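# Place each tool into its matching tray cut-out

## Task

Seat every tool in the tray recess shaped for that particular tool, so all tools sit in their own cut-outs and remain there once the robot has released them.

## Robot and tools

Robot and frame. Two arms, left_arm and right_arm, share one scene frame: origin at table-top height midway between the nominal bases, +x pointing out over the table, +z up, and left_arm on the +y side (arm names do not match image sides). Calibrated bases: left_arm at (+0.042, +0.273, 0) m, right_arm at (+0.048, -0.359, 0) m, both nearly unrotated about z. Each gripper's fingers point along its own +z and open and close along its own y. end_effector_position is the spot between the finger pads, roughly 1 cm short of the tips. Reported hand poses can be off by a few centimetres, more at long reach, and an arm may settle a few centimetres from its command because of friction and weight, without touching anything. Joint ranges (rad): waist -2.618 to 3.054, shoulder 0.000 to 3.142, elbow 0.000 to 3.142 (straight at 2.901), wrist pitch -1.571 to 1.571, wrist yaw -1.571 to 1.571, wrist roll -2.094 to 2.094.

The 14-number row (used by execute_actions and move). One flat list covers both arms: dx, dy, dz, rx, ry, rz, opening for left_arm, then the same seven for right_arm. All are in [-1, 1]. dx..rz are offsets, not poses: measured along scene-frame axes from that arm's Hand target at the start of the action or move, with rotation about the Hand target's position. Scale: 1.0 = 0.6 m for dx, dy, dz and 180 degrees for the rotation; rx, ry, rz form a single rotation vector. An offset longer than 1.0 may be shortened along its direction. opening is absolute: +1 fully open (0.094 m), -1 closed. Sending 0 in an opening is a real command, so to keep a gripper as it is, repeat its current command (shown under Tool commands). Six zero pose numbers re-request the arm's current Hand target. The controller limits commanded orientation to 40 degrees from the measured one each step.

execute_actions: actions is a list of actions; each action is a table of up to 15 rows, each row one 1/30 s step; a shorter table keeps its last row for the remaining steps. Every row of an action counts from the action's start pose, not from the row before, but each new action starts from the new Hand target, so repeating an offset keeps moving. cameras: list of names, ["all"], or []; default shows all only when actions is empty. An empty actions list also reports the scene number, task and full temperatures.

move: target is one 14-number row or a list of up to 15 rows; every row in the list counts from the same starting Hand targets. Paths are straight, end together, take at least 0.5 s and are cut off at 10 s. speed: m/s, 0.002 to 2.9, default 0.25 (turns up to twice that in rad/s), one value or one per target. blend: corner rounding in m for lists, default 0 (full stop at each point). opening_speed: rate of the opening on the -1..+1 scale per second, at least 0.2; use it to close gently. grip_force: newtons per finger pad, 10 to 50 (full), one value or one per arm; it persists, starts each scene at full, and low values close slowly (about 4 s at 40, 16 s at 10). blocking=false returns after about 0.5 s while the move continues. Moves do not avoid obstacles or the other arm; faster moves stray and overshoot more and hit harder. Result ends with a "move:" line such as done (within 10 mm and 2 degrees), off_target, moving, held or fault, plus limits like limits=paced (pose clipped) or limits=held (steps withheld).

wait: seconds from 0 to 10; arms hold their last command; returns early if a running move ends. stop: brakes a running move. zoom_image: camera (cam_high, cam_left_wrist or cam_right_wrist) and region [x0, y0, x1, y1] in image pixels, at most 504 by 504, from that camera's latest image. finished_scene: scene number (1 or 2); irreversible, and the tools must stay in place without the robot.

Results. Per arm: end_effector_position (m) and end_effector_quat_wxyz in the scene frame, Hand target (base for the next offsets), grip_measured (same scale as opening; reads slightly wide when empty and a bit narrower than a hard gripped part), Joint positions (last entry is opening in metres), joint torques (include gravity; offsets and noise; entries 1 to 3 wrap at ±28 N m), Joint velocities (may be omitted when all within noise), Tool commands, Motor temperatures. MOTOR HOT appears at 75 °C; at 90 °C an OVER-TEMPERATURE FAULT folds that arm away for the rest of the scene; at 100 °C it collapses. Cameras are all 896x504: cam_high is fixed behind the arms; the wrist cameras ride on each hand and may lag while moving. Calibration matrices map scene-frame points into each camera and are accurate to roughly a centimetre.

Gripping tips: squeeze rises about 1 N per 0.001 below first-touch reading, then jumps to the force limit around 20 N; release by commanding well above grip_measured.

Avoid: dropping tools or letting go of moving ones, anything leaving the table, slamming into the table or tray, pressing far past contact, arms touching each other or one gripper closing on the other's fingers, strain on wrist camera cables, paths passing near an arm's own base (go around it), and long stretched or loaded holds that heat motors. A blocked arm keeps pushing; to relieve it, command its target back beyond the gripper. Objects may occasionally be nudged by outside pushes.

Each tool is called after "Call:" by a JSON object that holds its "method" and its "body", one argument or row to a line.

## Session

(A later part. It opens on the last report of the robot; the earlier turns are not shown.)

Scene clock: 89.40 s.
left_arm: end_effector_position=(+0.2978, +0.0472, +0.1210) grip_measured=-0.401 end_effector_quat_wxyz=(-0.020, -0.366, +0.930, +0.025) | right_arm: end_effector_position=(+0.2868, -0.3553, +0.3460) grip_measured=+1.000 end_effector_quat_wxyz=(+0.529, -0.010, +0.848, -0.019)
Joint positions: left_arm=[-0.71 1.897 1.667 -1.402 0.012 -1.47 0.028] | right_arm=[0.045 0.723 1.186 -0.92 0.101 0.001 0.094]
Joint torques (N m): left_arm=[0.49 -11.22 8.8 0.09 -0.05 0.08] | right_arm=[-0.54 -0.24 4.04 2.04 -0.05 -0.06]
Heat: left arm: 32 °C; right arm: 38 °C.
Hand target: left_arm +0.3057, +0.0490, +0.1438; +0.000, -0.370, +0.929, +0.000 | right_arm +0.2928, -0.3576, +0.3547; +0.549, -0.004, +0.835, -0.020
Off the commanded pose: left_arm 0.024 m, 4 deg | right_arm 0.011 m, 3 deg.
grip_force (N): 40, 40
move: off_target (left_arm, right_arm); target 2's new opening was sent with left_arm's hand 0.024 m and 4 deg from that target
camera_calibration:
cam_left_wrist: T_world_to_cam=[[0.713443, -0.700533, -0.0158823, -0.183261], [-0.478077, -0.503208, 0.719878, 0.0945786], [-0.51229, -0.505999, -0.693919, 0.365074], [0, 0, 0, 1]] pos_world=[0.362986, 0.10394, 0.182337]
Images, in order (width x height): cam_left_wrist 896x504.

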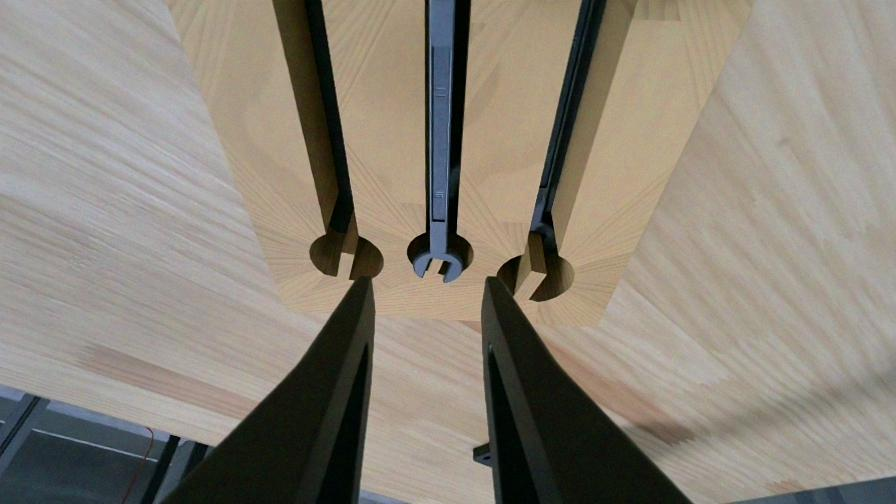

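Call:
{"method": "move", "body": {
  "target": [
    [0,0,-0.170,0,0,0,-0.5,0,0,0,0,0,0,1],
    [0,0,-0.170,0,0,0,-0.95,0,0,0,0,0,0,1],
    [0.005,0.006,-0.12,0,0,0,-0.95,0,0,0,0,0,0,1],
    [0.009,0.008,-0.172,0,0,0,-0.95,0,0,0,0,0,0,1]
  ],
  "cameras": ["cam_left_wrist"],
  "speed": 0.12,
  "opening_speed": 0.8
}}

Call:
{"method": "zoom_image", "body": {
  "camera": "cam_left_wrist",
  "region": [320, 0, 560, 200]
}}

Scene clock: 94.63 s.
left_arm: end_effector_position=(+0.3028, +0.0536, +0.0452) grip_measured=-0.834 end_effector_quat_wxyz=(-0.011, -0.369, +0.929, +0.005) | right_arm: end_effector_position=(+0.2869, -0.3553, +0.3464) grip_measured=+1.000 end_effector_quat_wxyz=(+0.530, -0.010, +0.848, -0.019)
Joint positions: left_arm=[-0.685 1.896 1.361 -1.056 0.014 -1.451 0.008] | right_arm=[0.045 0.723 1.186 -0.919 0.101 0.001 0.094]
Joint torques (N m): left_arm=[0.61 -6.95 4.96 0.63 -0.06 0.1] | right_arm=[-0.54 -0.25 4.04 2.04 -0.05 -0.07]
Heat: left arm: 32 °C; right arm: 39 °C.
Hand target: left_arm +0.3111, +0.0538, +0.0406; +0.000, -0.370, +0.929, +0.000 | right_arm +0.2928, -0.3576, +0.3547; +0.549, -0.004, +0.835, -0.020
Off the commanded pose: left_arm 0.010 m, 1 deg | right_arm 0.010 m, 3 deg.
grip_force (N): 40, 40
move: off_target (right_arm); target 2's new opening was sent with left_arm's hand 0.013 m and 3 deg from that target
camera_calibration:
cam_left_wrist: T_world_to_cam=[[0.717569, -0.695951, 0.0273281, -0.18691], [-0.49756, -0.48477, 0.719328, 0.159785], [-0.487369, -0.529764, -0.694133, 0.311975], [0, 0, 0, 1]] pos_world=[0.36567, 0.112652, 0.106722]
Images, in order (width x height): cam_left_wrist 896x504.

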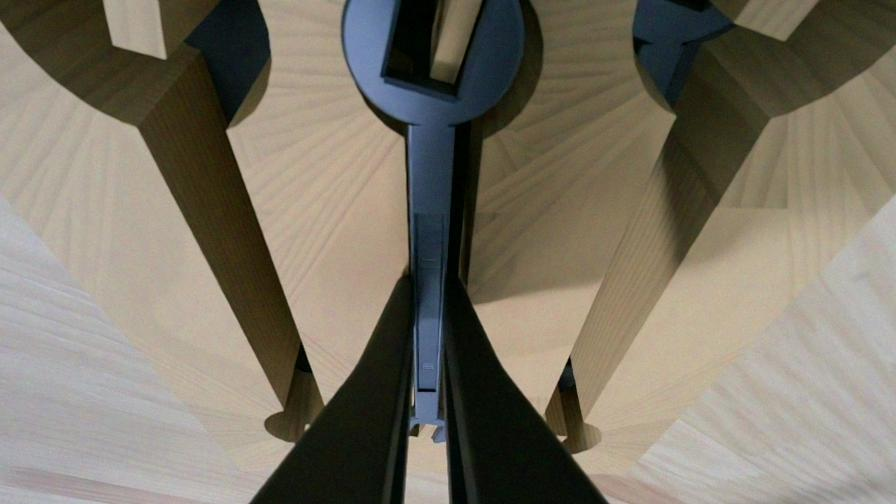

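Scaled by 2.100 from the camera's 896x504 image, which has a finer 1280x720 frame.

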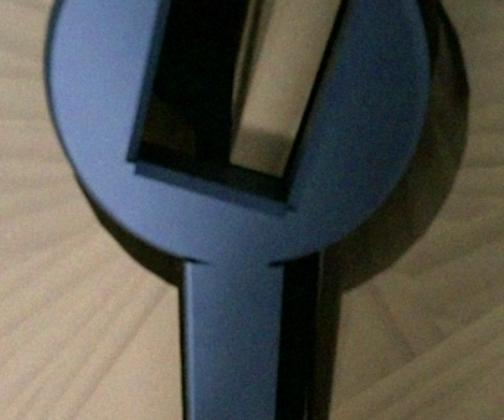

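Call:
{"method": "move", "body": {
  "target": [
    [0.003,-0.002,0,0,0,0,-0.95,0,0,0,0,0,0,1],
    [0.003,-0.002,0,0,0,0,-0.55,0,0,0,0,0,0,1],
    [0,0,0.16,0,0,0,-0.4,0,0,0,0,0,0,1]
  ],
  "cameras": ["cam_left_wrist"],
  "speed": 0.15,
  "opening_speed": 0.6
}}

Call:
{"method": "zoom_image", "body": {
  "camera": "cam_left_wrist",
  "region": [300, 0, 600, 300]
}}

Scene clock: 99.97 s.
left_arm: end_effector_position=(+0.3027, +0.0516, +0.1149) grip_measured=-0.401 end_effector_quat_wxyz=(-0.020, -0.366, +0.930, +0.022) | right_arm: end_effector_position=(+0.2869, -0.3553, +0.3464) grip_measured=+1.000 end_effector_quat_wxyz=(+0.530, -0.010, +0.848, -0.019)
Joint positions: left_arm=[-0.69 1.896 1.641 -1.373 0.014 -1.45 0.028] | right_arm=[0.045 0.723 1.186 -0.919 0.101 0.001 0.094]
Joint torques (N m): left_arm=[0.53 -10.95 8.79 0.09 -0.04 0.11] | right_arm=[-0.53 -0.24 4.04 2.03 -0.05 -0.06]
Heat: left arm: 32 °C; right arm: 39 °C.
Hand target: left_arm +0.3111, +0.0538, +0.1366; +0.000, -0.370, +0.929, +0.000 | right_arm +0.2928, -0.3576, +0.3547; +0.549, -0.004, +0.835, -0.020
Off the commanded pose: left_arm 0.023 m, 3 deg | right_arm 0.010 m, 3 deg.
grip_force (N): 40, 40
move: off_target (left_arm, right_arm); target 2's new opening was sent with left_arm's hand 0.011 m and 1 deg from that target; target 3's new opening was sent with left_arm's hand 0.023 m and 3 deg from that target
camera_calibration:
cam_left_wrist: T_world_to_cam=[[0.713535, -0.700535, -0.0109017, -0.184259], [-0.479406, -0.49953, 0.721554, 0.103572], [-0.51092, -0.509627, -0.692273, 0.365139], [0, 0, 0, 1]] pos_world=[0.367685, 0.108742, 0.176035]
Images, in order (width x height): cam_left_wrist 896x504.

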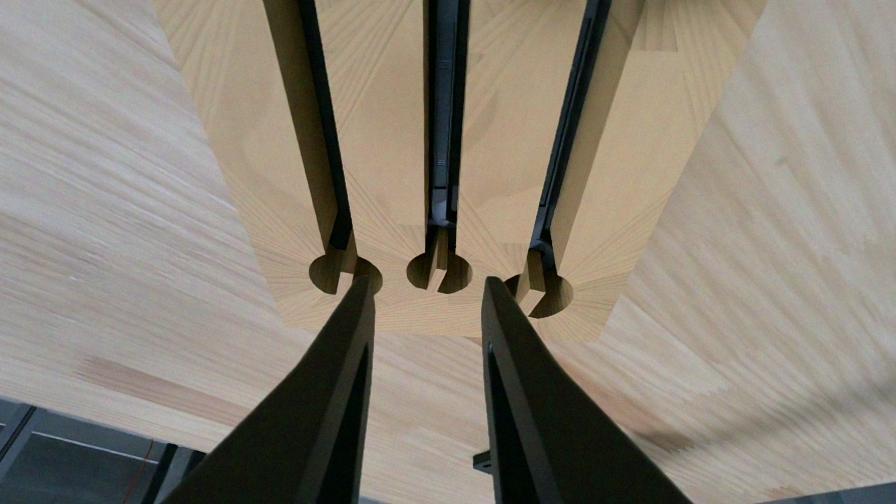

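Scaled by 1.680 from the camera's 896x504 image, which has a finer 1280x720 frame.

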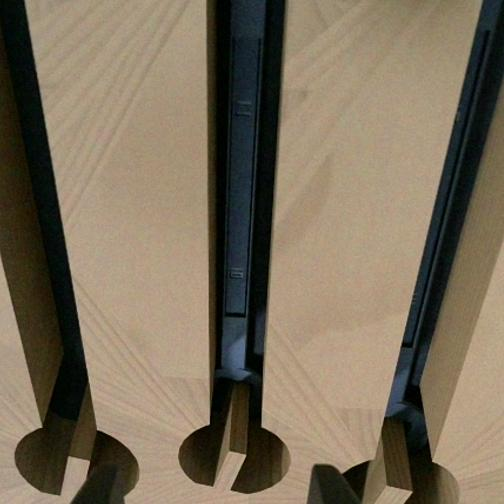

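Call:
{"method": "move", "body": {
  "target": [
    [0.02,0.1,0.05,0,0,-0.2,-0.3,0,0,0,0,0,0,1],
    [0.1665,0.337,0.0,0,0,-0.42,-0.3,0,0,0,0,0,0,1]
  ],
  "cameras": ["cam_left_wrist"],
  "blend": [0.03,0]
}}

Call:
{"method": "zoom_image", "body": {
  "camera": "cam_left_wrist",
  "region": [350, 0, 550, 250]
}}

Scene clock: 105.73 s.
left_arm: end_effector_position=(+0.3971, +0.2599, +0.1321) grip_measured=-0.301 end_effector_quat_wxyz=(-0.021, +0.266, +0.964, -0.001) | right_arm: end_effector_position=(+0.2869, -0.3553, +0.3464) grip_measured=+1.000 end_effector_quat_wxyz=(+0.530, -0.010, +0.848, -0.019)
Joint positions: left_arm=[-0.033 1.934 1.762 -1.439 -0.008 0.495 0.033] | right_arm=[0.045 0.723 1.186 -0.919 0.101 0.001 0.094]
Joint torques (N m): left_arm=[0.08 -6.82 9.26 0.4 0.04 0.1] | right_arm=[-0.54 -0.24 4.04 2.03 -0.05 -0.06]
Heat: left arm: 33 °C; right arm: 39 °C.
Hand target: left_arm +0.4110, +0.2560, +0.1366; +0.000, +0.277, +0.961, +0.000 | right_arm +0.2928, -0.3576, +0.3547; +0.549, -0.004, +0.835, -0.020
Off the commanded pose: left_arm 0.015 m, 3 deg | right_arm 0.010 m, 3 deg.
grip_force (N): 40, 40
move: off_target (left_arm, right_arm)
camera_calibration:
cam_left_wrist: T_world_to_cam=[[-0.472284, -0.879663, 0.0560432, 0.403137], [-0.576116, 0.356182, 0.73568, 0.0545791], [-0.667112, 0.315162, -0.675007, 0.376817], [0, 0, 0, 1]] pos_world=[0.473218, 0.216426, 0.191608]
Images, in order (width x height): cam_left_wrist 896x504.

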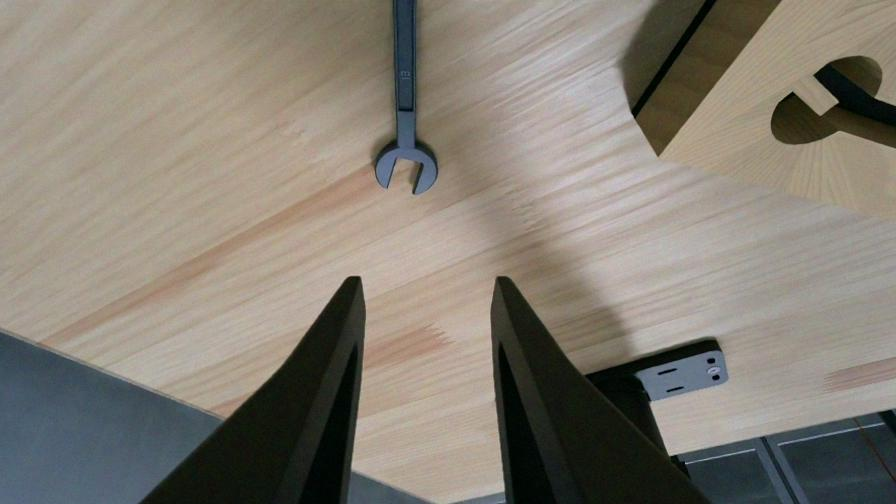

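Scaled by 2.016 from the camera's 896x504 image, which has a finer 1280x720 frame.

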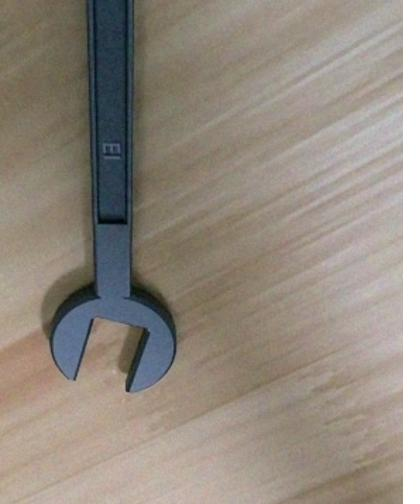

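Call:
{"method": "move", "body": {
  "target": [0.015,0.006,-0.13,0,0,0.0,-0.3,0,0,0,0,0,0,1],
  "cameras": ["cam_left_wrist"]
}}

Call:
{"method": "zoom_image", "body": {
  "camera": "cam_left_wrist",
  "region": [300, 0, 550, 400]
}}

Scene clock: 108.13 s.
left_arm: end_effector_position=(+0.4133, +0.2564, +0.0609) grip_measured=-0.301 end_effector_quat_wxyz=(-0.011, +0.275, +0.961, +0.002) | right_arm: end_effector_position=(+0.2869, -0.3553, +0.3464) grip_measured=+1.000 end_effector_quat_wxyz=(+0.530, -0.010, +0.848, -0.019)
Joint positions: left_arm=[-0.041 1.997 1.567 -1.161 -0.008 0.506 0.033] | right_arm=[0.045 0.723 1.186 -0.919 0.101 0.001 0.094]
Joint torques (N m): left_arm=[0.64 -8.14 5.65 0.53 0.06 0.11] | right_arm=[-0.54 -0.25 4.04 2.04 -0.05 -0.07]
Heat: left arm: 33 °C; right arm: 39 °C.
Hand target: left_arm +0.4200, +0.2596, +0.0586; +0.000, +0.277, +0.961, +0.000 | right_arm +0.2928, -0.3576, +0.3547; +0.549, -0.004, +0.835, -0.020
Off the commanded pose: left_arm 0.008 m, 1 deg | right_arm 0.010 m, 3 deg.
grip_force (N): 40, 40
move: off_target (right_arm)
camera_calibration:
cam_left_wrist: T_world_to_cam=[[-0.489422, -0.870747, 0.0476021, 0.416929], [-0.58392, 0.36777, 0.723729, 0.118587], [-0.647691, 0.326413, -0.688441, 0.330581], [0, 0, 0, 1]] pos_world=[0.487414, 0.211521, 0.121914]
Images, in order (width x height): cam_left_wrist 896x504.

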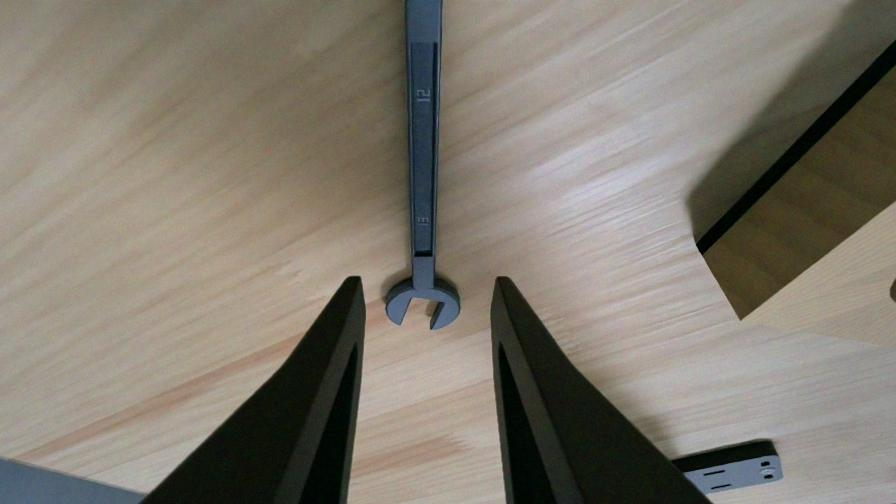

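Scaled by 1.260 from the camera's 896x504 image, which has a finer 1280x720 frame.

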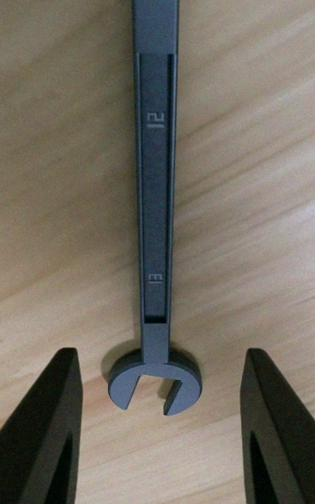

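Call:
{"method": "move", "body": {
  "target": [
    [0,0,-0.08,0,0,0,-0.3,0,0,0,0,0,0,1],
    [0,0,-0.08,0,0,0,-0.95,0,0,0,0,0,0,1],
    [0,0,0.15,0,0,0,-0.95,0,0,0,0,0,0,1]
  ],
  "cameras": ["cam_left_wrist"],
  "speed": [0.1,0.1,0.25],
  "opening_speed": 0.8
}}

Scene clock: 114.70 s.
left_arm: end_effector_position=(+0.4146, +0.2577, +0.1268) grip_measured=-0.949 end_effector_quat_wxyz=(-0.031, +0.274, +0.961, -0.002) | right_arm: end_effector_position=(+0.2869, -0.3553, +0.3464) grip_measured=+1.000 end_effector_quat_wxyz=(+0.530, -0.010, +0.848, -0.019)
Joint positions: left_arm=[-0.038 2.031 1.877 -1.479 -0.009 0.507 0.002] | right_arm=[0.045 0.723 1.186 -0.919 0.101 0.001 0.094]
Joint torques (N m): left_arm=[0.57 -11.84 8.57 0.14 0.06 0.11] | right_arm=[-0.55 -0.24 4.04 2.03 -0.05 -0.06]
Heat: left arm: 33 °C; right arm: 40 °C.
Hand target: left_arm +0.4200, +0.2596, +0.1486; +0.000, +0.277, +0.961, +0.000 | right_arm +0.2928, -0.3576, +0.3547; +0.549, -0.004, +0.835, -0.020
Off the commanded pose: left_arm 0.022 m, 4 deg | right_arm 0.010 m, 3 deg.
grip_force (N): 40, 40
move: off_target (left_arm, right_arm)
camera_calibration:
cam_left_wrist: T_world_to_cam=[[-0.485831, -0.871653, 0.0647159, 0.412127], [-0.554027, 0.364371, 0.748524, 0.056467], [-0.676034, 0.327802, -0.659942, 0.384185], [0, 0, 0, 1]] pos_world=[0.491231, 0.21272, 0.184602]
Images, in order (width x height): cam_left_wrist 896x504.

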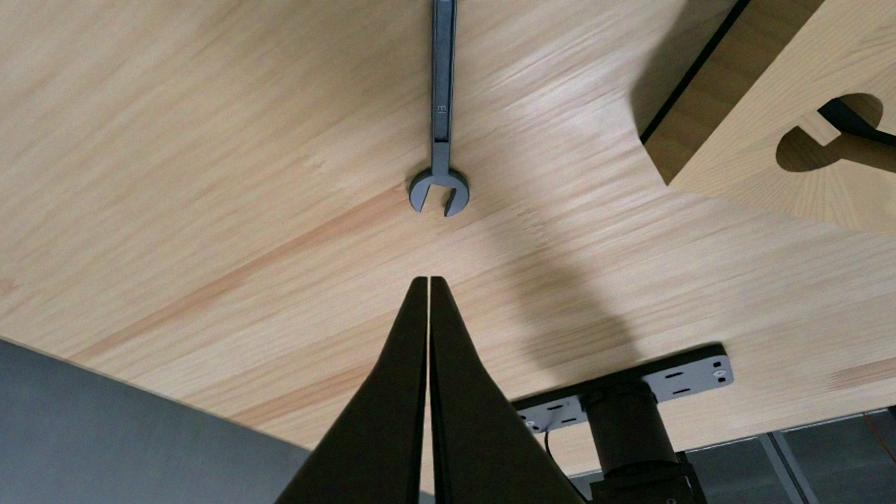

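Call:
{"method": "move", "body": {
  "target": [
    [0,0,-0.16,0,0,0,-0.3,0,0,0,0,0,0,1],
    [0,0,-0.24,0,0,0,-0.3,0,0,0,0,0,0,1]
  ],
  "cameras": ["cam_left_wrist"],
  "speed": [0.25,0.1]
}}

Scene clock: 117.83 s.
left_arm: end_effector_position=(+0.4149, +0.2566, +0.0098) grip_measured=-0.301 end_effector_quat_wxyz=(-0.007, +0.276, +0.961, +0.003) | right_arm: end_effector_position=(+0.2869, -0.3553, +0.3464) grip_measured=+1.000 end_effector_quat_wxyz=(+0.530, -0.010, +0.848, -0.019)
Joint positions: left_arm=[-0.041 2.051 1.435 -0.968 -0.009 0.507 0.033] | right_arm=[0.045 0.723 1.186 -0.919 0.101 0.001 0.094]
Joint torques (N m): left_arm=[0.54 -7.76 5.08 0.57 0.09 0.11] | right_arm=[-0.54 -0.25 4.04 2.03 -0.05 -0.06]
Heat: left arm: 32 °C; right arm: 40 °C.
Hand target: left_arm +0.4200, +0.2596, +0.0046; +0.000, +0.277, +0.961, +0.000 | right_arm +0.2928, -0.3576, +0.3547; +0.549, -0.004, +0.835, -0.020
Off the commanded pose: left_arm 0.008 m, 1 deg | right_arm 0.010 m, 3 deg.
grip_force (N): 40, 40
move: off_target (right_arm)
camera_calibration:
cam_left_wrist: T_world_to_cam=[[-0.491204, -0.869989, 0.0428685, 0.420922], [-0.588914, 0.367963, 0.719572, 0.158542], [-0.641794, 0.328211, -0.693093, 0.29353], [0, 0, 0, 1]] pos_world=[0.488511, 0.21152, 0.071317]
Images, in order (width x height): cam_left_wrist 896x504.

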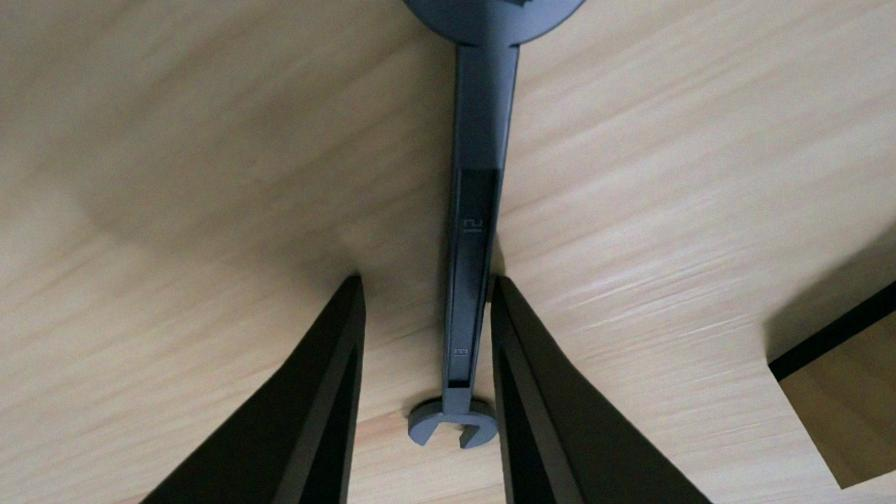

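Call:
{"method": "move", "body": {
  "target": [
    [-0.006,-0.01,0.03,0,0,-0.015,-0.3,0,0,0,0,0,0,1],
    [-0.006,-0.01,0.001,0,0,-0.015,-0.3,0,0,0,0,0,0,1],
    [-0.006,-0.01,0.001,0,0,-0.015,-0.95,0,0,0,0,0,0,1],
    [-0.006,-0.01,0.24,0,0,-0.015,-0.95,0,0,0,0,0,0,1]
  ],
  "cameras": ["cam_left_wrist"],
  "speed": [0.1,0.1,0.1,0.25],
  "opening_speed": 0.8
}}

Scene clock: 123.67 s.
left_arm: end_effector_position=(+0.4107, +0.2559, +0.1263) grip_measured=-0.804 end_effector_quat_wxyz=(-0.032, +0.291, +0.956, -0.002) | right_arm: end_effector_position=(+0.2869, -0.3553, +0.3464) grip_measured=+1.000 end_effector_quat_wxyz=(+0.530, -0.010, +0.848, -0.019)
Joint positions: left_arm=[-0.044 2.015 1.852 -1.471 -0.011 0.537 0.009] | right_arm=[0.045 0.723 1.186 -0.919 0.101 0.001 0.094]
Joint torques (N m): left_arm=[-0.57 -11.77 8.92 0.14 0.09 0.11] | right_arm=[-0.54 -0.27 4.03 2.03 -0.05 -0.07]
Heat: left arm: 32 °C; right arm: 40 °C.
Hand target: left_arm +0.4164, +0.2536, +0.1486; +0.000, +0.300, +0.954, +0.000 | right_arm +0.2928, -0.3576, +0.3547; +0.549, -0.004, +0.835, -0.020
Off the commanded pose: left_arm 0.023 m, 4 deg | right_arm 0.010 m, 3 deg.
grip_force (N): 40, 40
move: off_target (left_arm, right_arm)
camera_calibration:
cam_left_wrist: T_world_to_cam=[[-0.516245, -0.853909, 0.0658078, 0.41658], [-0.539418, 0.383872, 0.749447, 0.0442075], [-0.665221, 0.351401, -0.658786, 0.371208], [0, 0, 0, 1]] pos_world=[0.485839, 0.208308, 0.184001]
Images, in order (width x height): cam_left_wrist 896x504.

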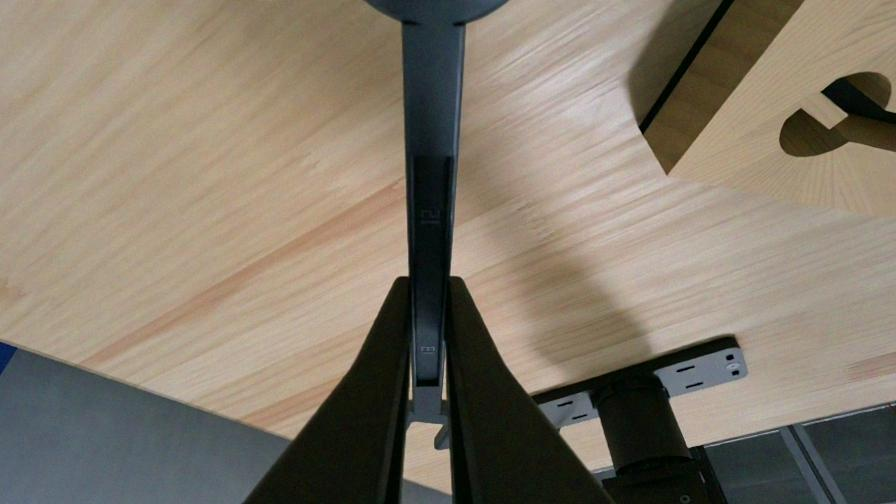

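Call:
{"method": "move", "body": {
  "target": [-0.252,-0.306,-0.02,0,0,-0.568,-0.95,0,0,0,0,0,0,1],
  "cameras": ["cam_left_wrist","cam_high"]
}}

Scene clock: 130.33 s.
left_arm: end_effector_position=(+0.2653, +0.0721, +0.1228) grip_measured=-0.804 end_effector_quat_wxyz=(-0.030, +0.927, +0.374, -0.008) | right_arm: end_effector_position=(+0.2869, -0.3553, +0.3464) grip_measured=+1.000 end_effector_quat_wxyz=(+0.530, -0.010, +0.848, -0.019)
Joint positions: left_arm=[-0.733 1.738 1.473 -1.369 -0.011 1.632 0.009] | right_arm=[0.045 0.723 1.186 -0.919 0.101 0.001 0.094]
Joint torques (N m): left_arm=[-0.57 -10.92 5.07 0.34 0.08 0.14] | right_arm=[-0.54 -0.27 4.03 2.03 -0.05 -0.07]
Heat: left arm: 33 °C; right arm: 40 °C.
Hand target: left_arm +0.2652, +0.0700, +0.1366; +0.000, +0.931, +0.365, +0.000 | right_arm +0.2928, -0.3576, +0.3547; +0.549, -0.004, +0.835, -0.020
Off the commanded pose: left_arm 0.014 m, 4 deg | right_arm 0.010 m, 3 deg.
grip_force (N): 40, 40
move: off_target (left_arm, right_arm)
camera_calibration:
cam_left_wrist: T_world_to_cam=[[-0.720892, 0.684649, 0.107568, 0.122984], [0.536516, 0.453058, 0.711961, -0.246757], [0.438709, 0.570959, -0.693931, 0.0323416], [0, 0, 0, 1]] pos_world=[0.206859, 0.00912827, 0.184895]
Images, in order (width x height): cam_high 896x504, cam_left_wrist 896x504.

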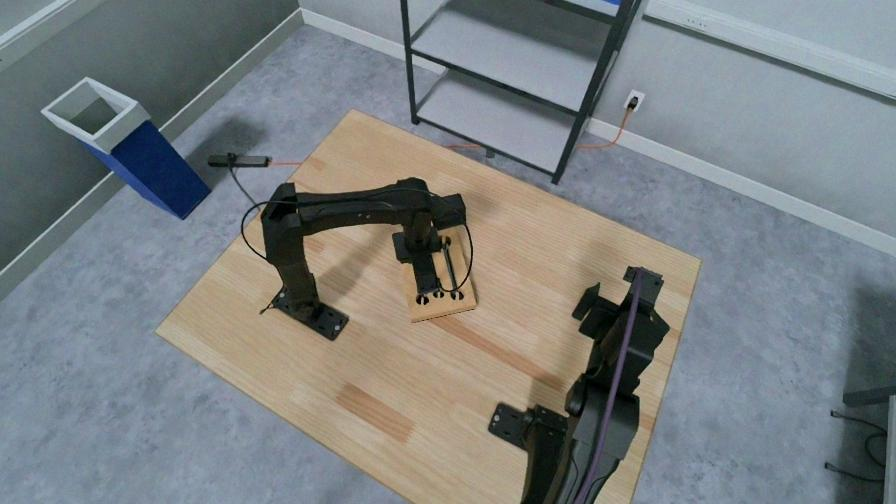

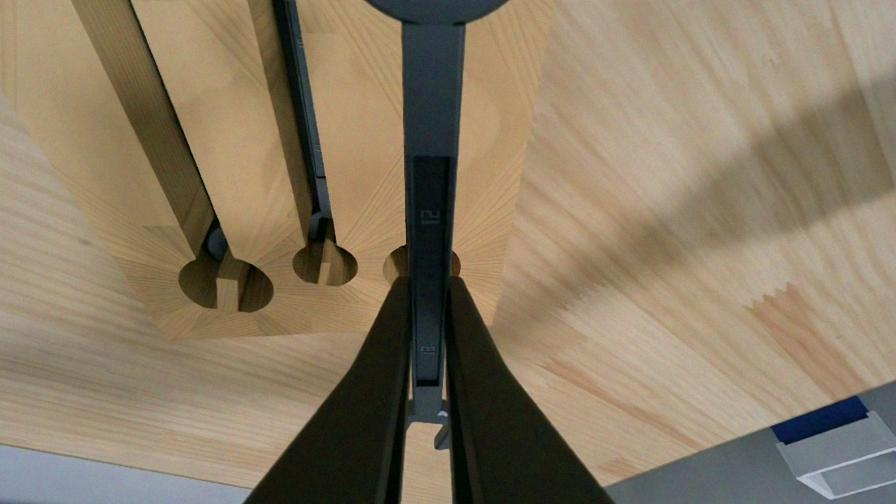

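Call:
{"method": "zoom_image", "body": {
  "camera": "cam_left_wrist",
  "region": [120, 180, 480, 360]
}}

Call:
{"method": "zoom_image", "body": {
  "camera": "cam_high",
  "region": [370, 210, 500, 330]
}}

Scaled by 1.400 from the camera's 896x504 image, which has a finer 1280x720 frame.

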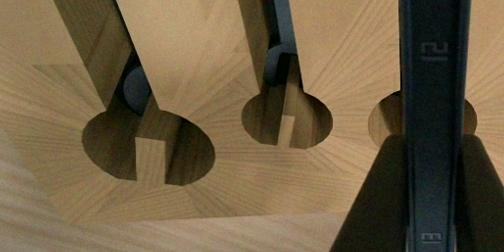

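Scaled by 3.877 from the camera's 896x504 image, which has a finer 1280x720 frame.

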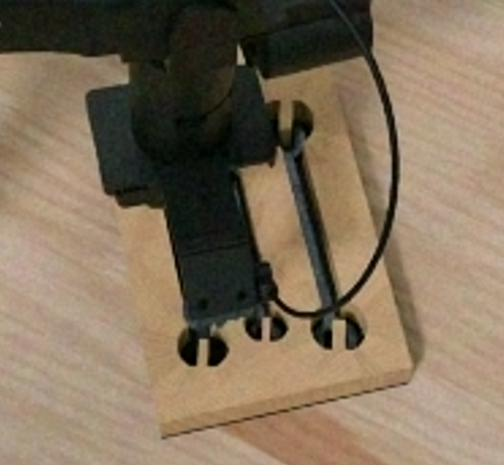

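Call:
{"method": "move", "body": {
  "target": [-0.006,0.002,-0.085,0,0,0,-0.95,0,0,0,0,0,0,1],
  "speed": 0.12,
  "cameras": ["cam_left_wrist"]
}}

Call:
{"method": "zoom_image", "body": {
  "camera": "cam_left_wrist",
  "region": [230, 0, 630, 400]
}}

Scene clock: 133.70 s.
left_arm: end_effector_position=(+0.2604, +0.0754, +0.0751) grip_measured=-0.804 end_effector_quat_wxyz=(-0.026, +0.928, +0.372, -0.006) | right_arm: end_effector_position=(+0.2869, -0.3553, +0.3464) grip_measured=+1.000 end_effector_quat_wxyz=(+0.530, -0.010, +0.848, -0.019)
Joint positions: left_arm=[-0.736 1.729 1.272 -1.168 -0.011 1.632 0.009] | right_arm=[0.045 0.723 1.186 -0.919 0.101 0.001 0.094]
Joint torques (N m): left_arm=[-0.87 -9.92 5.12 0.35 0.08 0.08] | right_arm=[-0.54 -0.24 4.04 2.04 -0.05 -0.07]
Motor temperatures (°C): left_arm=[21 33 32 28 23 22 22] | right_arm=[22 21 30 41 24 23 21]
Heat: left arm: 33 °C; right arm: 41 °C.
Hand target: left_arm +0.2616, +0.0712, +0.0856; +0.000, +0.931, +0.365, +0.000 | right_arm +0.2928, -0.3576, +0.3547; +0.549, -0.004, +0.835, -0.020
Off the commanded pose: left_arm 0.011 m, 3 deg | right_arm 0.010 m, 3 deg.
grip_force (N): 40, 40
move: off_target (left_arm, right_arm)
camera_calibration:
cam_left_wrist: T_world_to_cam=[[-0.719486, 0.687492, 0.0984579, 0.122406], [0.533106, 0.455841, 0.712746, -0.211071], [0.445126, 0.565299, -0.694478, -0.00171319], [0, 0, 0, 1]] pos_world=[0.201355, 0.0130303, 0.137198]
Images, in order (width x height): cam_left_wrist 896x504.

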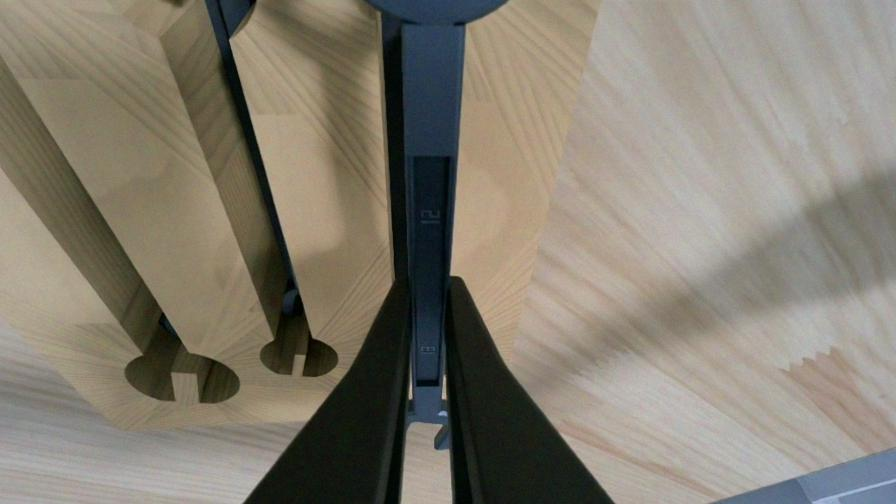

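Scaled by 1.260 from the camera's 896x504 image, which has a finer 1280x720 frame.

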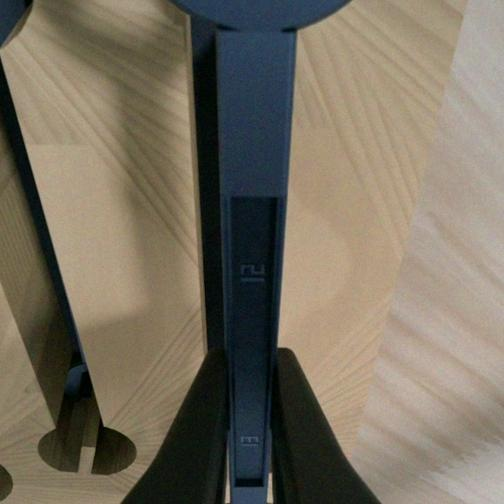

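Call:
{"method": "move", "body": {
  "target": [0.004,-0.005,-0.038,0,0,0,-0.95,0,0,0,0,0,0,1],
  "speed": 0.1,
  "cameras": ["cam_left_wrist"]
}}

Call:
{"method": "zoom_image", "body": {
  "camera": "cam_left_wrist",
  "region": [230, 0, 630, 400]
}}

Scene clock: 135.87 s.
left_arm: end_effector_position=(+0.2632, +0.0721, +0.0613) grip_measured=-0.804 end_effector_quat_wxyz=(-0.012, +0.928, +0.372, +0.000) | right_arm: end_effector_position=(+0.2869, -0.3553, +0.3464) grip_measured=+1.000 end_effector_quat_wxyz=(+0.530, -0.010, +0.848, -0.019)
Joint positions: left_arm=[-0.738 1.729 1.217 -1.082 -0.011 1.632 0.009] | right_arm=[0.045 0.723 1.186 -0.919 0.101 0.001 0.094]
Joint torques (N m): left_arm=[-0.66 -7.08 5.07 0.44 0.07 0.06] | right_arm=[-0.54 -0.25 4.05 2.04 -0.05 -0.07]
Heat: left arm: 33 °C; right arm: 41 °C.
Hand target: left_arm +0.2640, +0.0682, +0.0628; +0.000, +0.931, +0.365, +0.000 | right_arm +0.2928, -0.3576, +0.3547; +0.549, -0.004, +0.835, -0.020
Off the commanded pose: left_arm 0.004 m, 2 deg | right_arm 0.010 m, 3 deg.
grip_force (N): 40, 40
move: off_target (right_arm)
camera_calibration:
cam_left_wrist: T_world_to_cam=[[-0.720267, 0.690366, 0.0679017, 0.129961], [0.517799, 0.469913, 0.714889, -0.198439], [0.461627, 0.55007, -0.695934, -0.013835], [0, 0, 0, 1]] pos_world=[0.202745, 0.0111384, 0.123409]
Images, in order (width x height): cam_left_wrist 896x504.

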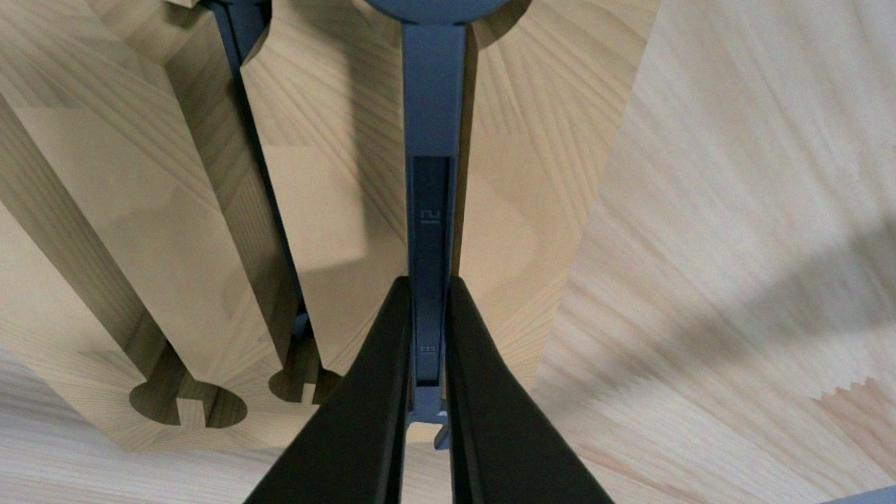

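Scaled by 1.260 from the camera's 896x504 image, which has a finer 1280x720 frame.

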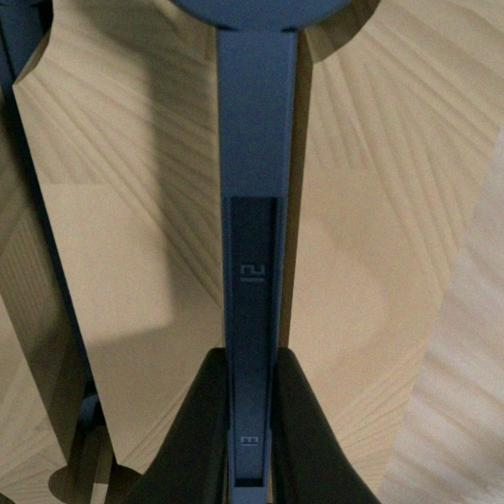

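Call:
{"method": "move", "body": {
  "target": [
    [-0.003,0.003,0.03,0,0,0,-0.95,0,0,0,0,0,0,1],
    [-0.003,0.003,-0.026,0,0,0,-0.95,0,0,0,0,0,0,1]
  ],
  "speed": 0.1,
  "cameras": ["cam_left_wrist"]
}}

Call:
{"method": "zoom_image", "body": {
  "camera": "cam_left_wrist",
  "region": [230, 0, 630, 400]
}}

Call:
{"method": "zoom_image", "body": {
  "camera": "cam_high",
  "region": [370, 210, 500, 330]
}}

Scene clock: 138.90 s.
left_arm: end_effector_position=(+0.2609, +0.0736, +0.0476) grip_measured=-0.804 end_effector_quat_wxyz=(-0.010, +0.929, +0.371, +0.002) | right_arm: end_effector_position=(+0.2869, -0.3553, +0.3464) grip_measured=+1.000 end_effector_quat_wxyz=(+0.530, -0.010, +0.848, -0.019)
Joint positions: left_arm=[-0.739 1.729 1.16 -1.019 -0.011 1.632 0.009] | right_arm=[0.045 0.723 1.186 -0.919 0.101 0.001 0.094]
Joint torques (N m): left_arm=[-0.69 -6.2 5.15 0.45 0.05 0.06] | right_arm=[-0.53 -0.24 4.04 2.03 -0.05 -0.06]
Heat: left arm: 33 °C; right arm: 41 °C.
Hand target: left_arm +0.2622, +0.0700, +0.0472; +0.000, +0.931, +0.365, +0.000 | right_arm +0.2928, -0.3576, +0.3547; +0.549, -0.004, +0.835, -0.020
Off the commanded pose: left_arm 0.004 m, 1 deg | right_arm 0.010 m, 3 deg.
grip_force (N): 40, 40
move: off_target (right_arm)
camera_calibration:
cam_left_wrist: T_world_to_cam=[[-0.719539, 0.691704, 0.0617217, 0.128223], [0.515232, 0.47214, 0.715276, -0.18758], [0.465618, 0.54647, -0.696111, -0.0239134], [0, 0, 0, 1]] pos_world=[0.200043, 0.0129399, 0.109611]
Images, in order (width x height): cam_left_wrist 896x504.

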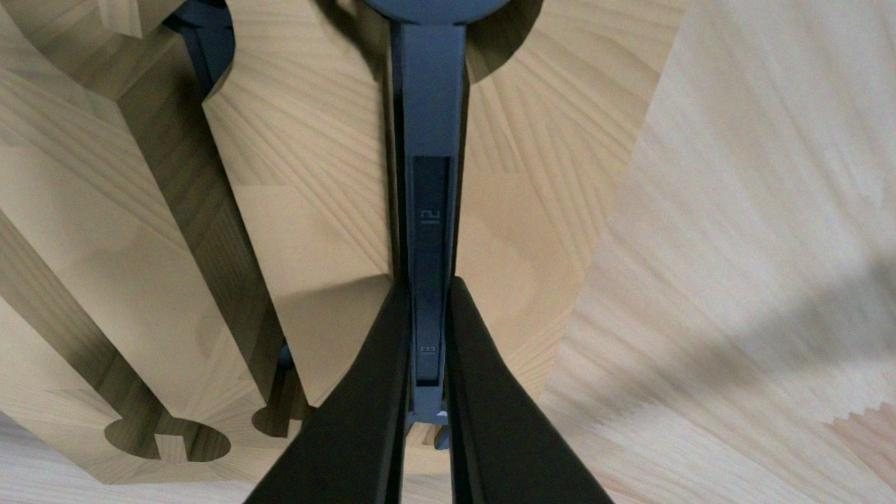

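Scaled by 1.260 from the camera's 896x504 image, which has a finer 1280x720 frame.

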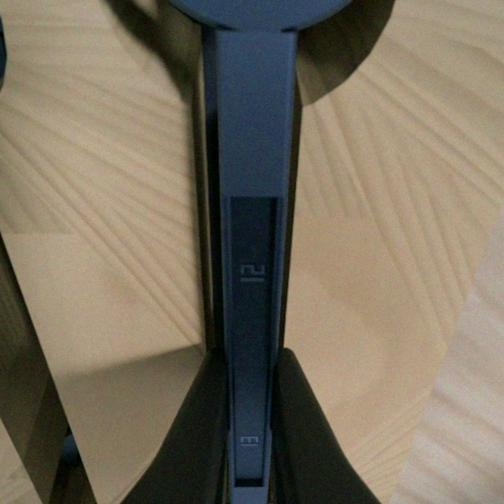

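This scene's latest camera images include none from cam_high. They are from: cam_left_wrist. cam_high's image comes with the result of a call that names it in "cameras".

Call:
{"method": "wait", "body": {
  "seconds": 0.1,
  "cameras": ["cam_high","cam_left_wrist"]
}}

Call:
{"method": "zoom_image", "body": {
  "camera": "cam_high",
  "region": [400, 220, 480, 320]
}}

Call:
{"method": "zoom_image", "body": {
  "camera": "cam_left_wrist",
  "region": [360, 360, 500, 500]
}}

Scene clock: 140.03 s.
left_arm: end_effector_position=(+0.2609, +0.0736, +0.0476) grip_measured=-0.804 end_effector_quat_wxyz=(-0.010, +0.929, +0.371, +0.002) | right_arm: end_effector_position=(+0.2869, -0.3553, +0.3464) grip_measured=+1.000 end_effector_quat_wxyz=(+0.530, -0.010, +0.848, -0.019)
Joint positions: left_arm=[-0.739 1.729 1.16 -1.019 -0.011 1.632 0.009] | right_arm=[0.045 0.723 1.186 -0.919 0.101 0.001 0.094]
Joint torques (N m): left_arm=[-0.62 -6.23 5.14 0.47 0.09 0.09] | right_arm=[-0.55 -0.23 4.04 2.03 -0.05 -0.07]
Heat: left arm: 33 °C; right arm: 41 °C.
Hand target: left_arm +0.2622, +0.0700, +0.0472; +0.000, +0.931, +0.365, +0.000 | right_arm +0.2928, -0.3576, +0.3547; +0.549, -0.004, +0.835, -0.020
Tool commands: left_gripper/opening=-0.95 right_gripper/opening=+1.0
Off the commanded pose: left_arm 0.004 m, 1 deg | right_arm 0.010 m, 3 deg.
grip_force (N): 40, 40
wait: 0.10 s; at rest from the start
camera_calibration:
cam_left_wrist: T_world_to_cam=[[-0.719539, 0.691704, 0.0617217, 0.128223], [0.515232, 0.47214, 0.715276, -0.18758], [0.465618, 0.54647, -0.696111, -0.0239134], [0, 0, 0, 1]] pos_world=[0.200043, 0.0129399, 0.109611]
Images, in order (width x height): cam_high 896x504, cam_left_wrist 896x504.

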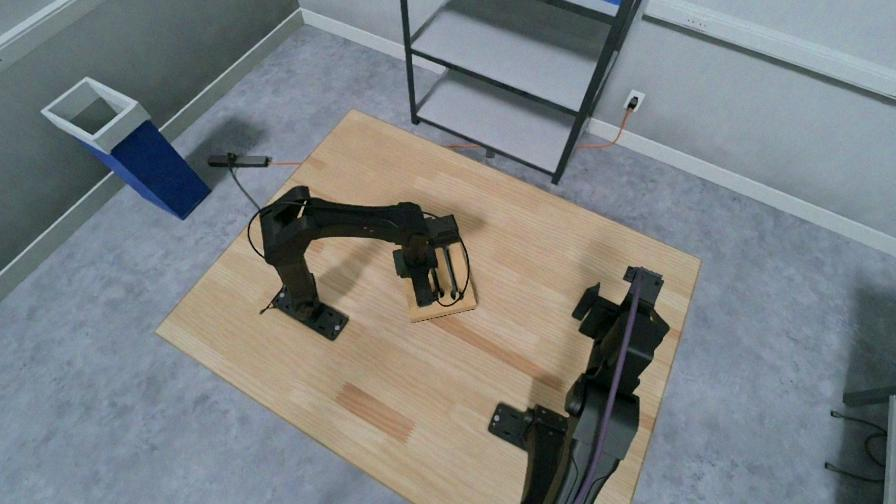

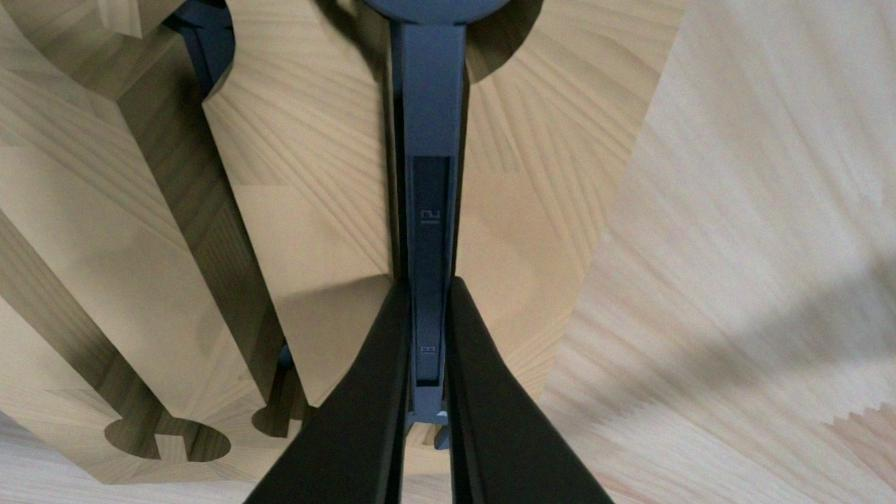

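Scaled by 5.040 from the camera's 896x504 image, which has a finer 1280x720 frame.

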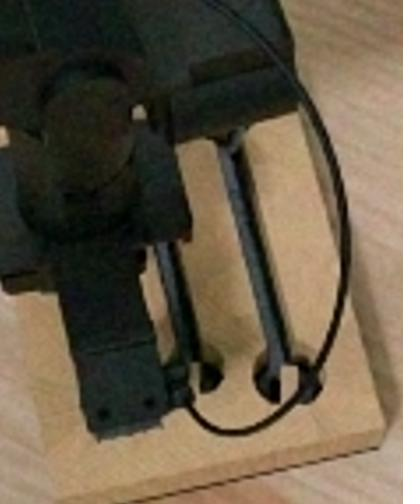

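Scaled by 3.600 from the camera's 896x504 image, which has a finer 1280x720 frame.

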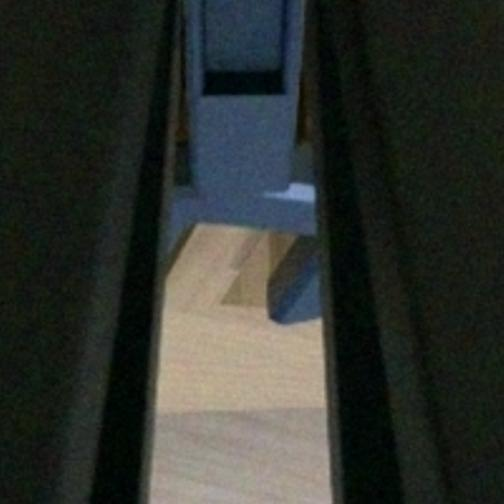

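Call:
{"method": "move", "body": {
  "target": [0,0,-0.008,0,0,0,-0.95,0,0,0,0,0,0,1],
  "speed": 0.05
}}

Call:
{"method": "move", "body": {
  "target": [
    [0,0,0,0,0,0,-0.5,0,0,0,0,0,0,1],
    [0,0,0.16,0,0,0,-0.5,0,0,0,0,0,0,1]
  ],
  "speed": 0.15,
  "opening_speed": 0.6,
  "cameras": ["cam_left_wrist","cam_high"]
}}

Call:
{"method": "zoom_image", "body": {
  "camera": "cam_left_wrist",
  "region": [100, 0, 600, 420]
}}

Scene clock: 142.07 s.
left_arm: end_effector_position=(+0.2612, +0.0733, +0.0454) grip_measured=-0.804 end_effector_quat_wxyz=(-0.008, +0.929, +0.371, +0.002) | right_arm: end_effector_position=(+0.2869, -0.3553, +0.3464) grip_measured=+1.000 end_effector_quat_wxyz=(+0.530, -0.010, +0.848, -0.019)
Joint positions: left_arm=[-0.739 1.729 1.151 -1.005 -0.011 1.632 0.009] | right_arm=[0.045 0.723 1.186 -0.919 0.101 0.001 0.094]
Joint torques (N m): left_arm=[-0.55 -5.76 4.89 0.51 0.08 0.06] | right_arm=[-0.54 -0.25 4.03 2.03 -0.05 -0.07]
Heat: left arm: 33 °C; right arm: 41 °C.
Hand target: left_arm +0.2622, +0.0700, +0.0424; +0.000, +0.931, +0.365, +0.000 | right_arm +0.2928, -0.3576, +0.3547; +0.549, -0.004, +0.835, -0.020
Off the commanded pose: left_arm 0.005 m, 1 deg | right_arm 0.010 m, 3 deg.
grip_force (N): 40, 40
move: off_target (right_arm)

Scene clock: 145.00 s.
left_arm: end_effector_position=(+0.2598, +0.0747, +0.1183) grip_measured=-0.501 end_effector_quat_wxyz=(-0.029, +0.928, +0.371, -0.008) | right_arm: end_effector_position=(+0.2869, -0.3553, +0.3464) grip_measured=+1.000 end_effector_quat_wxyz=(+0.530, -0.010, +0.848, -0.019)
Joint positions: left_arm=[-0.739 1.713 1.427 -1.344 -0.011 1.632 0.023] | right_arm=[0.045 0.723 1.186 -0.919 0.101 0.001 0.094]
Joint torques (N m): left_arm=[-0.68 -9.37 8.64 0.1 0.09 0.06] | right_arm=[-0.53 -0.24 4.04 2.03 -0.05 -0.06]
Heat: left arm: 33 °C; right arm: 41 °C.
Hand target: left_arm +0.2622, +0.0700, +0.1384; +0.000, +0.931, +0.365, +0.000 | right_arm +0.2928, -0.3576, +0.3547; +0.549, -0.004, +0.835, -0.020
Off the commanded pose: left_arm 0.021 m, 3 deg | right_arm 0.010 m, 3 deg.
grip_force (N): 40, 40
move: off_target (left_arm, right_arm)
camera_calibration:
cam_left_wrist: T_world_to_cam=[[-0.716912, 0.689283, 0.104529, 0.1167], [0.537703, 0.45125, 0.712214, -0.24207], [0.443748, 0.5668, -0.694136, 0.0292286], [0, 0, 0, 1]] pos_world=[0.200856, 0.0122281, 0.180496]
Images, in order (width x height): cam_high 896x504, cam_left_wrist 896x504.

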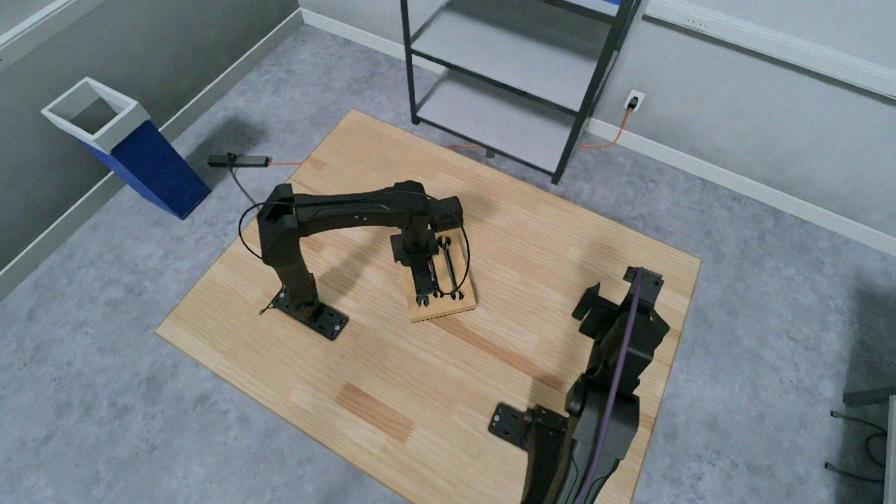

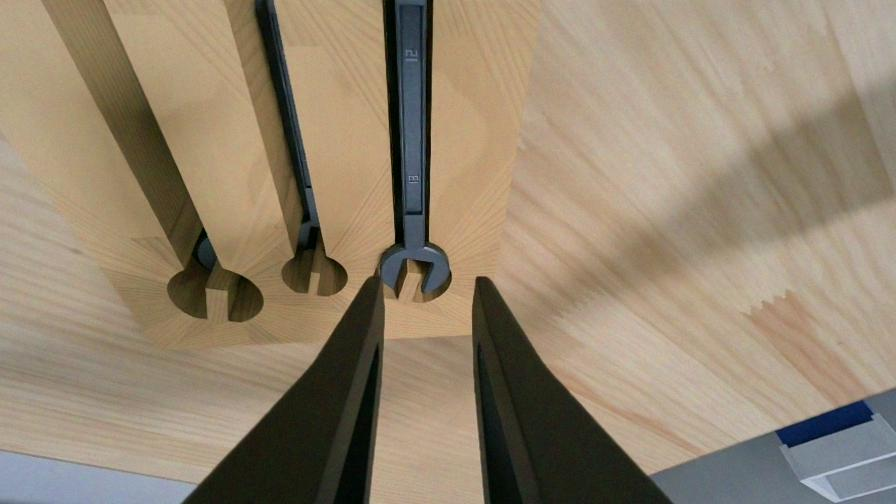

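Scaled by 1.008 from the camera's 896x504 image, which has a finer 1280x720 frame.

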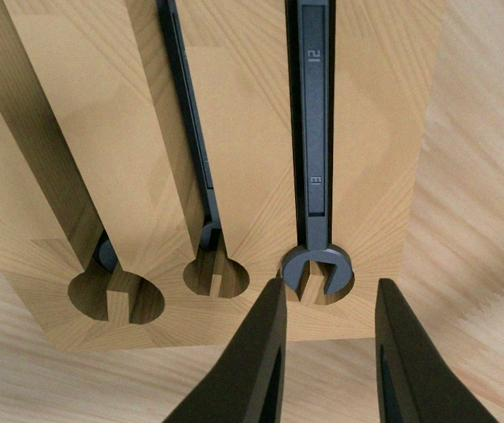

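Call:
{"method": "zoom_image", "body": {
  "camera": "cam_left_wrist",
  "region": [340, 200, 480, 320]
}}

Call:
{"method": "zoom_image", "body": {
  "camera": "cam_high",
  "region": [400, 220, 480, 320]
}}

Scaled by 3.600 from the camera's 896x504 image, which has a finer 1280x720 frame.

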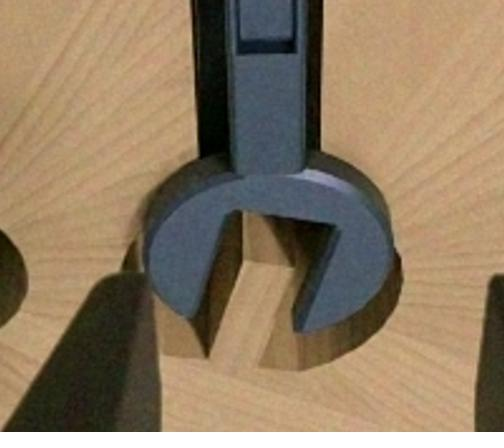

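Scaled by 5.040 from the camera's 896x504 image, which has a finer 1280x720 frame.

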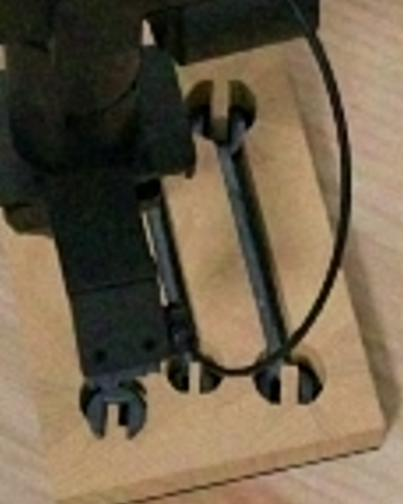

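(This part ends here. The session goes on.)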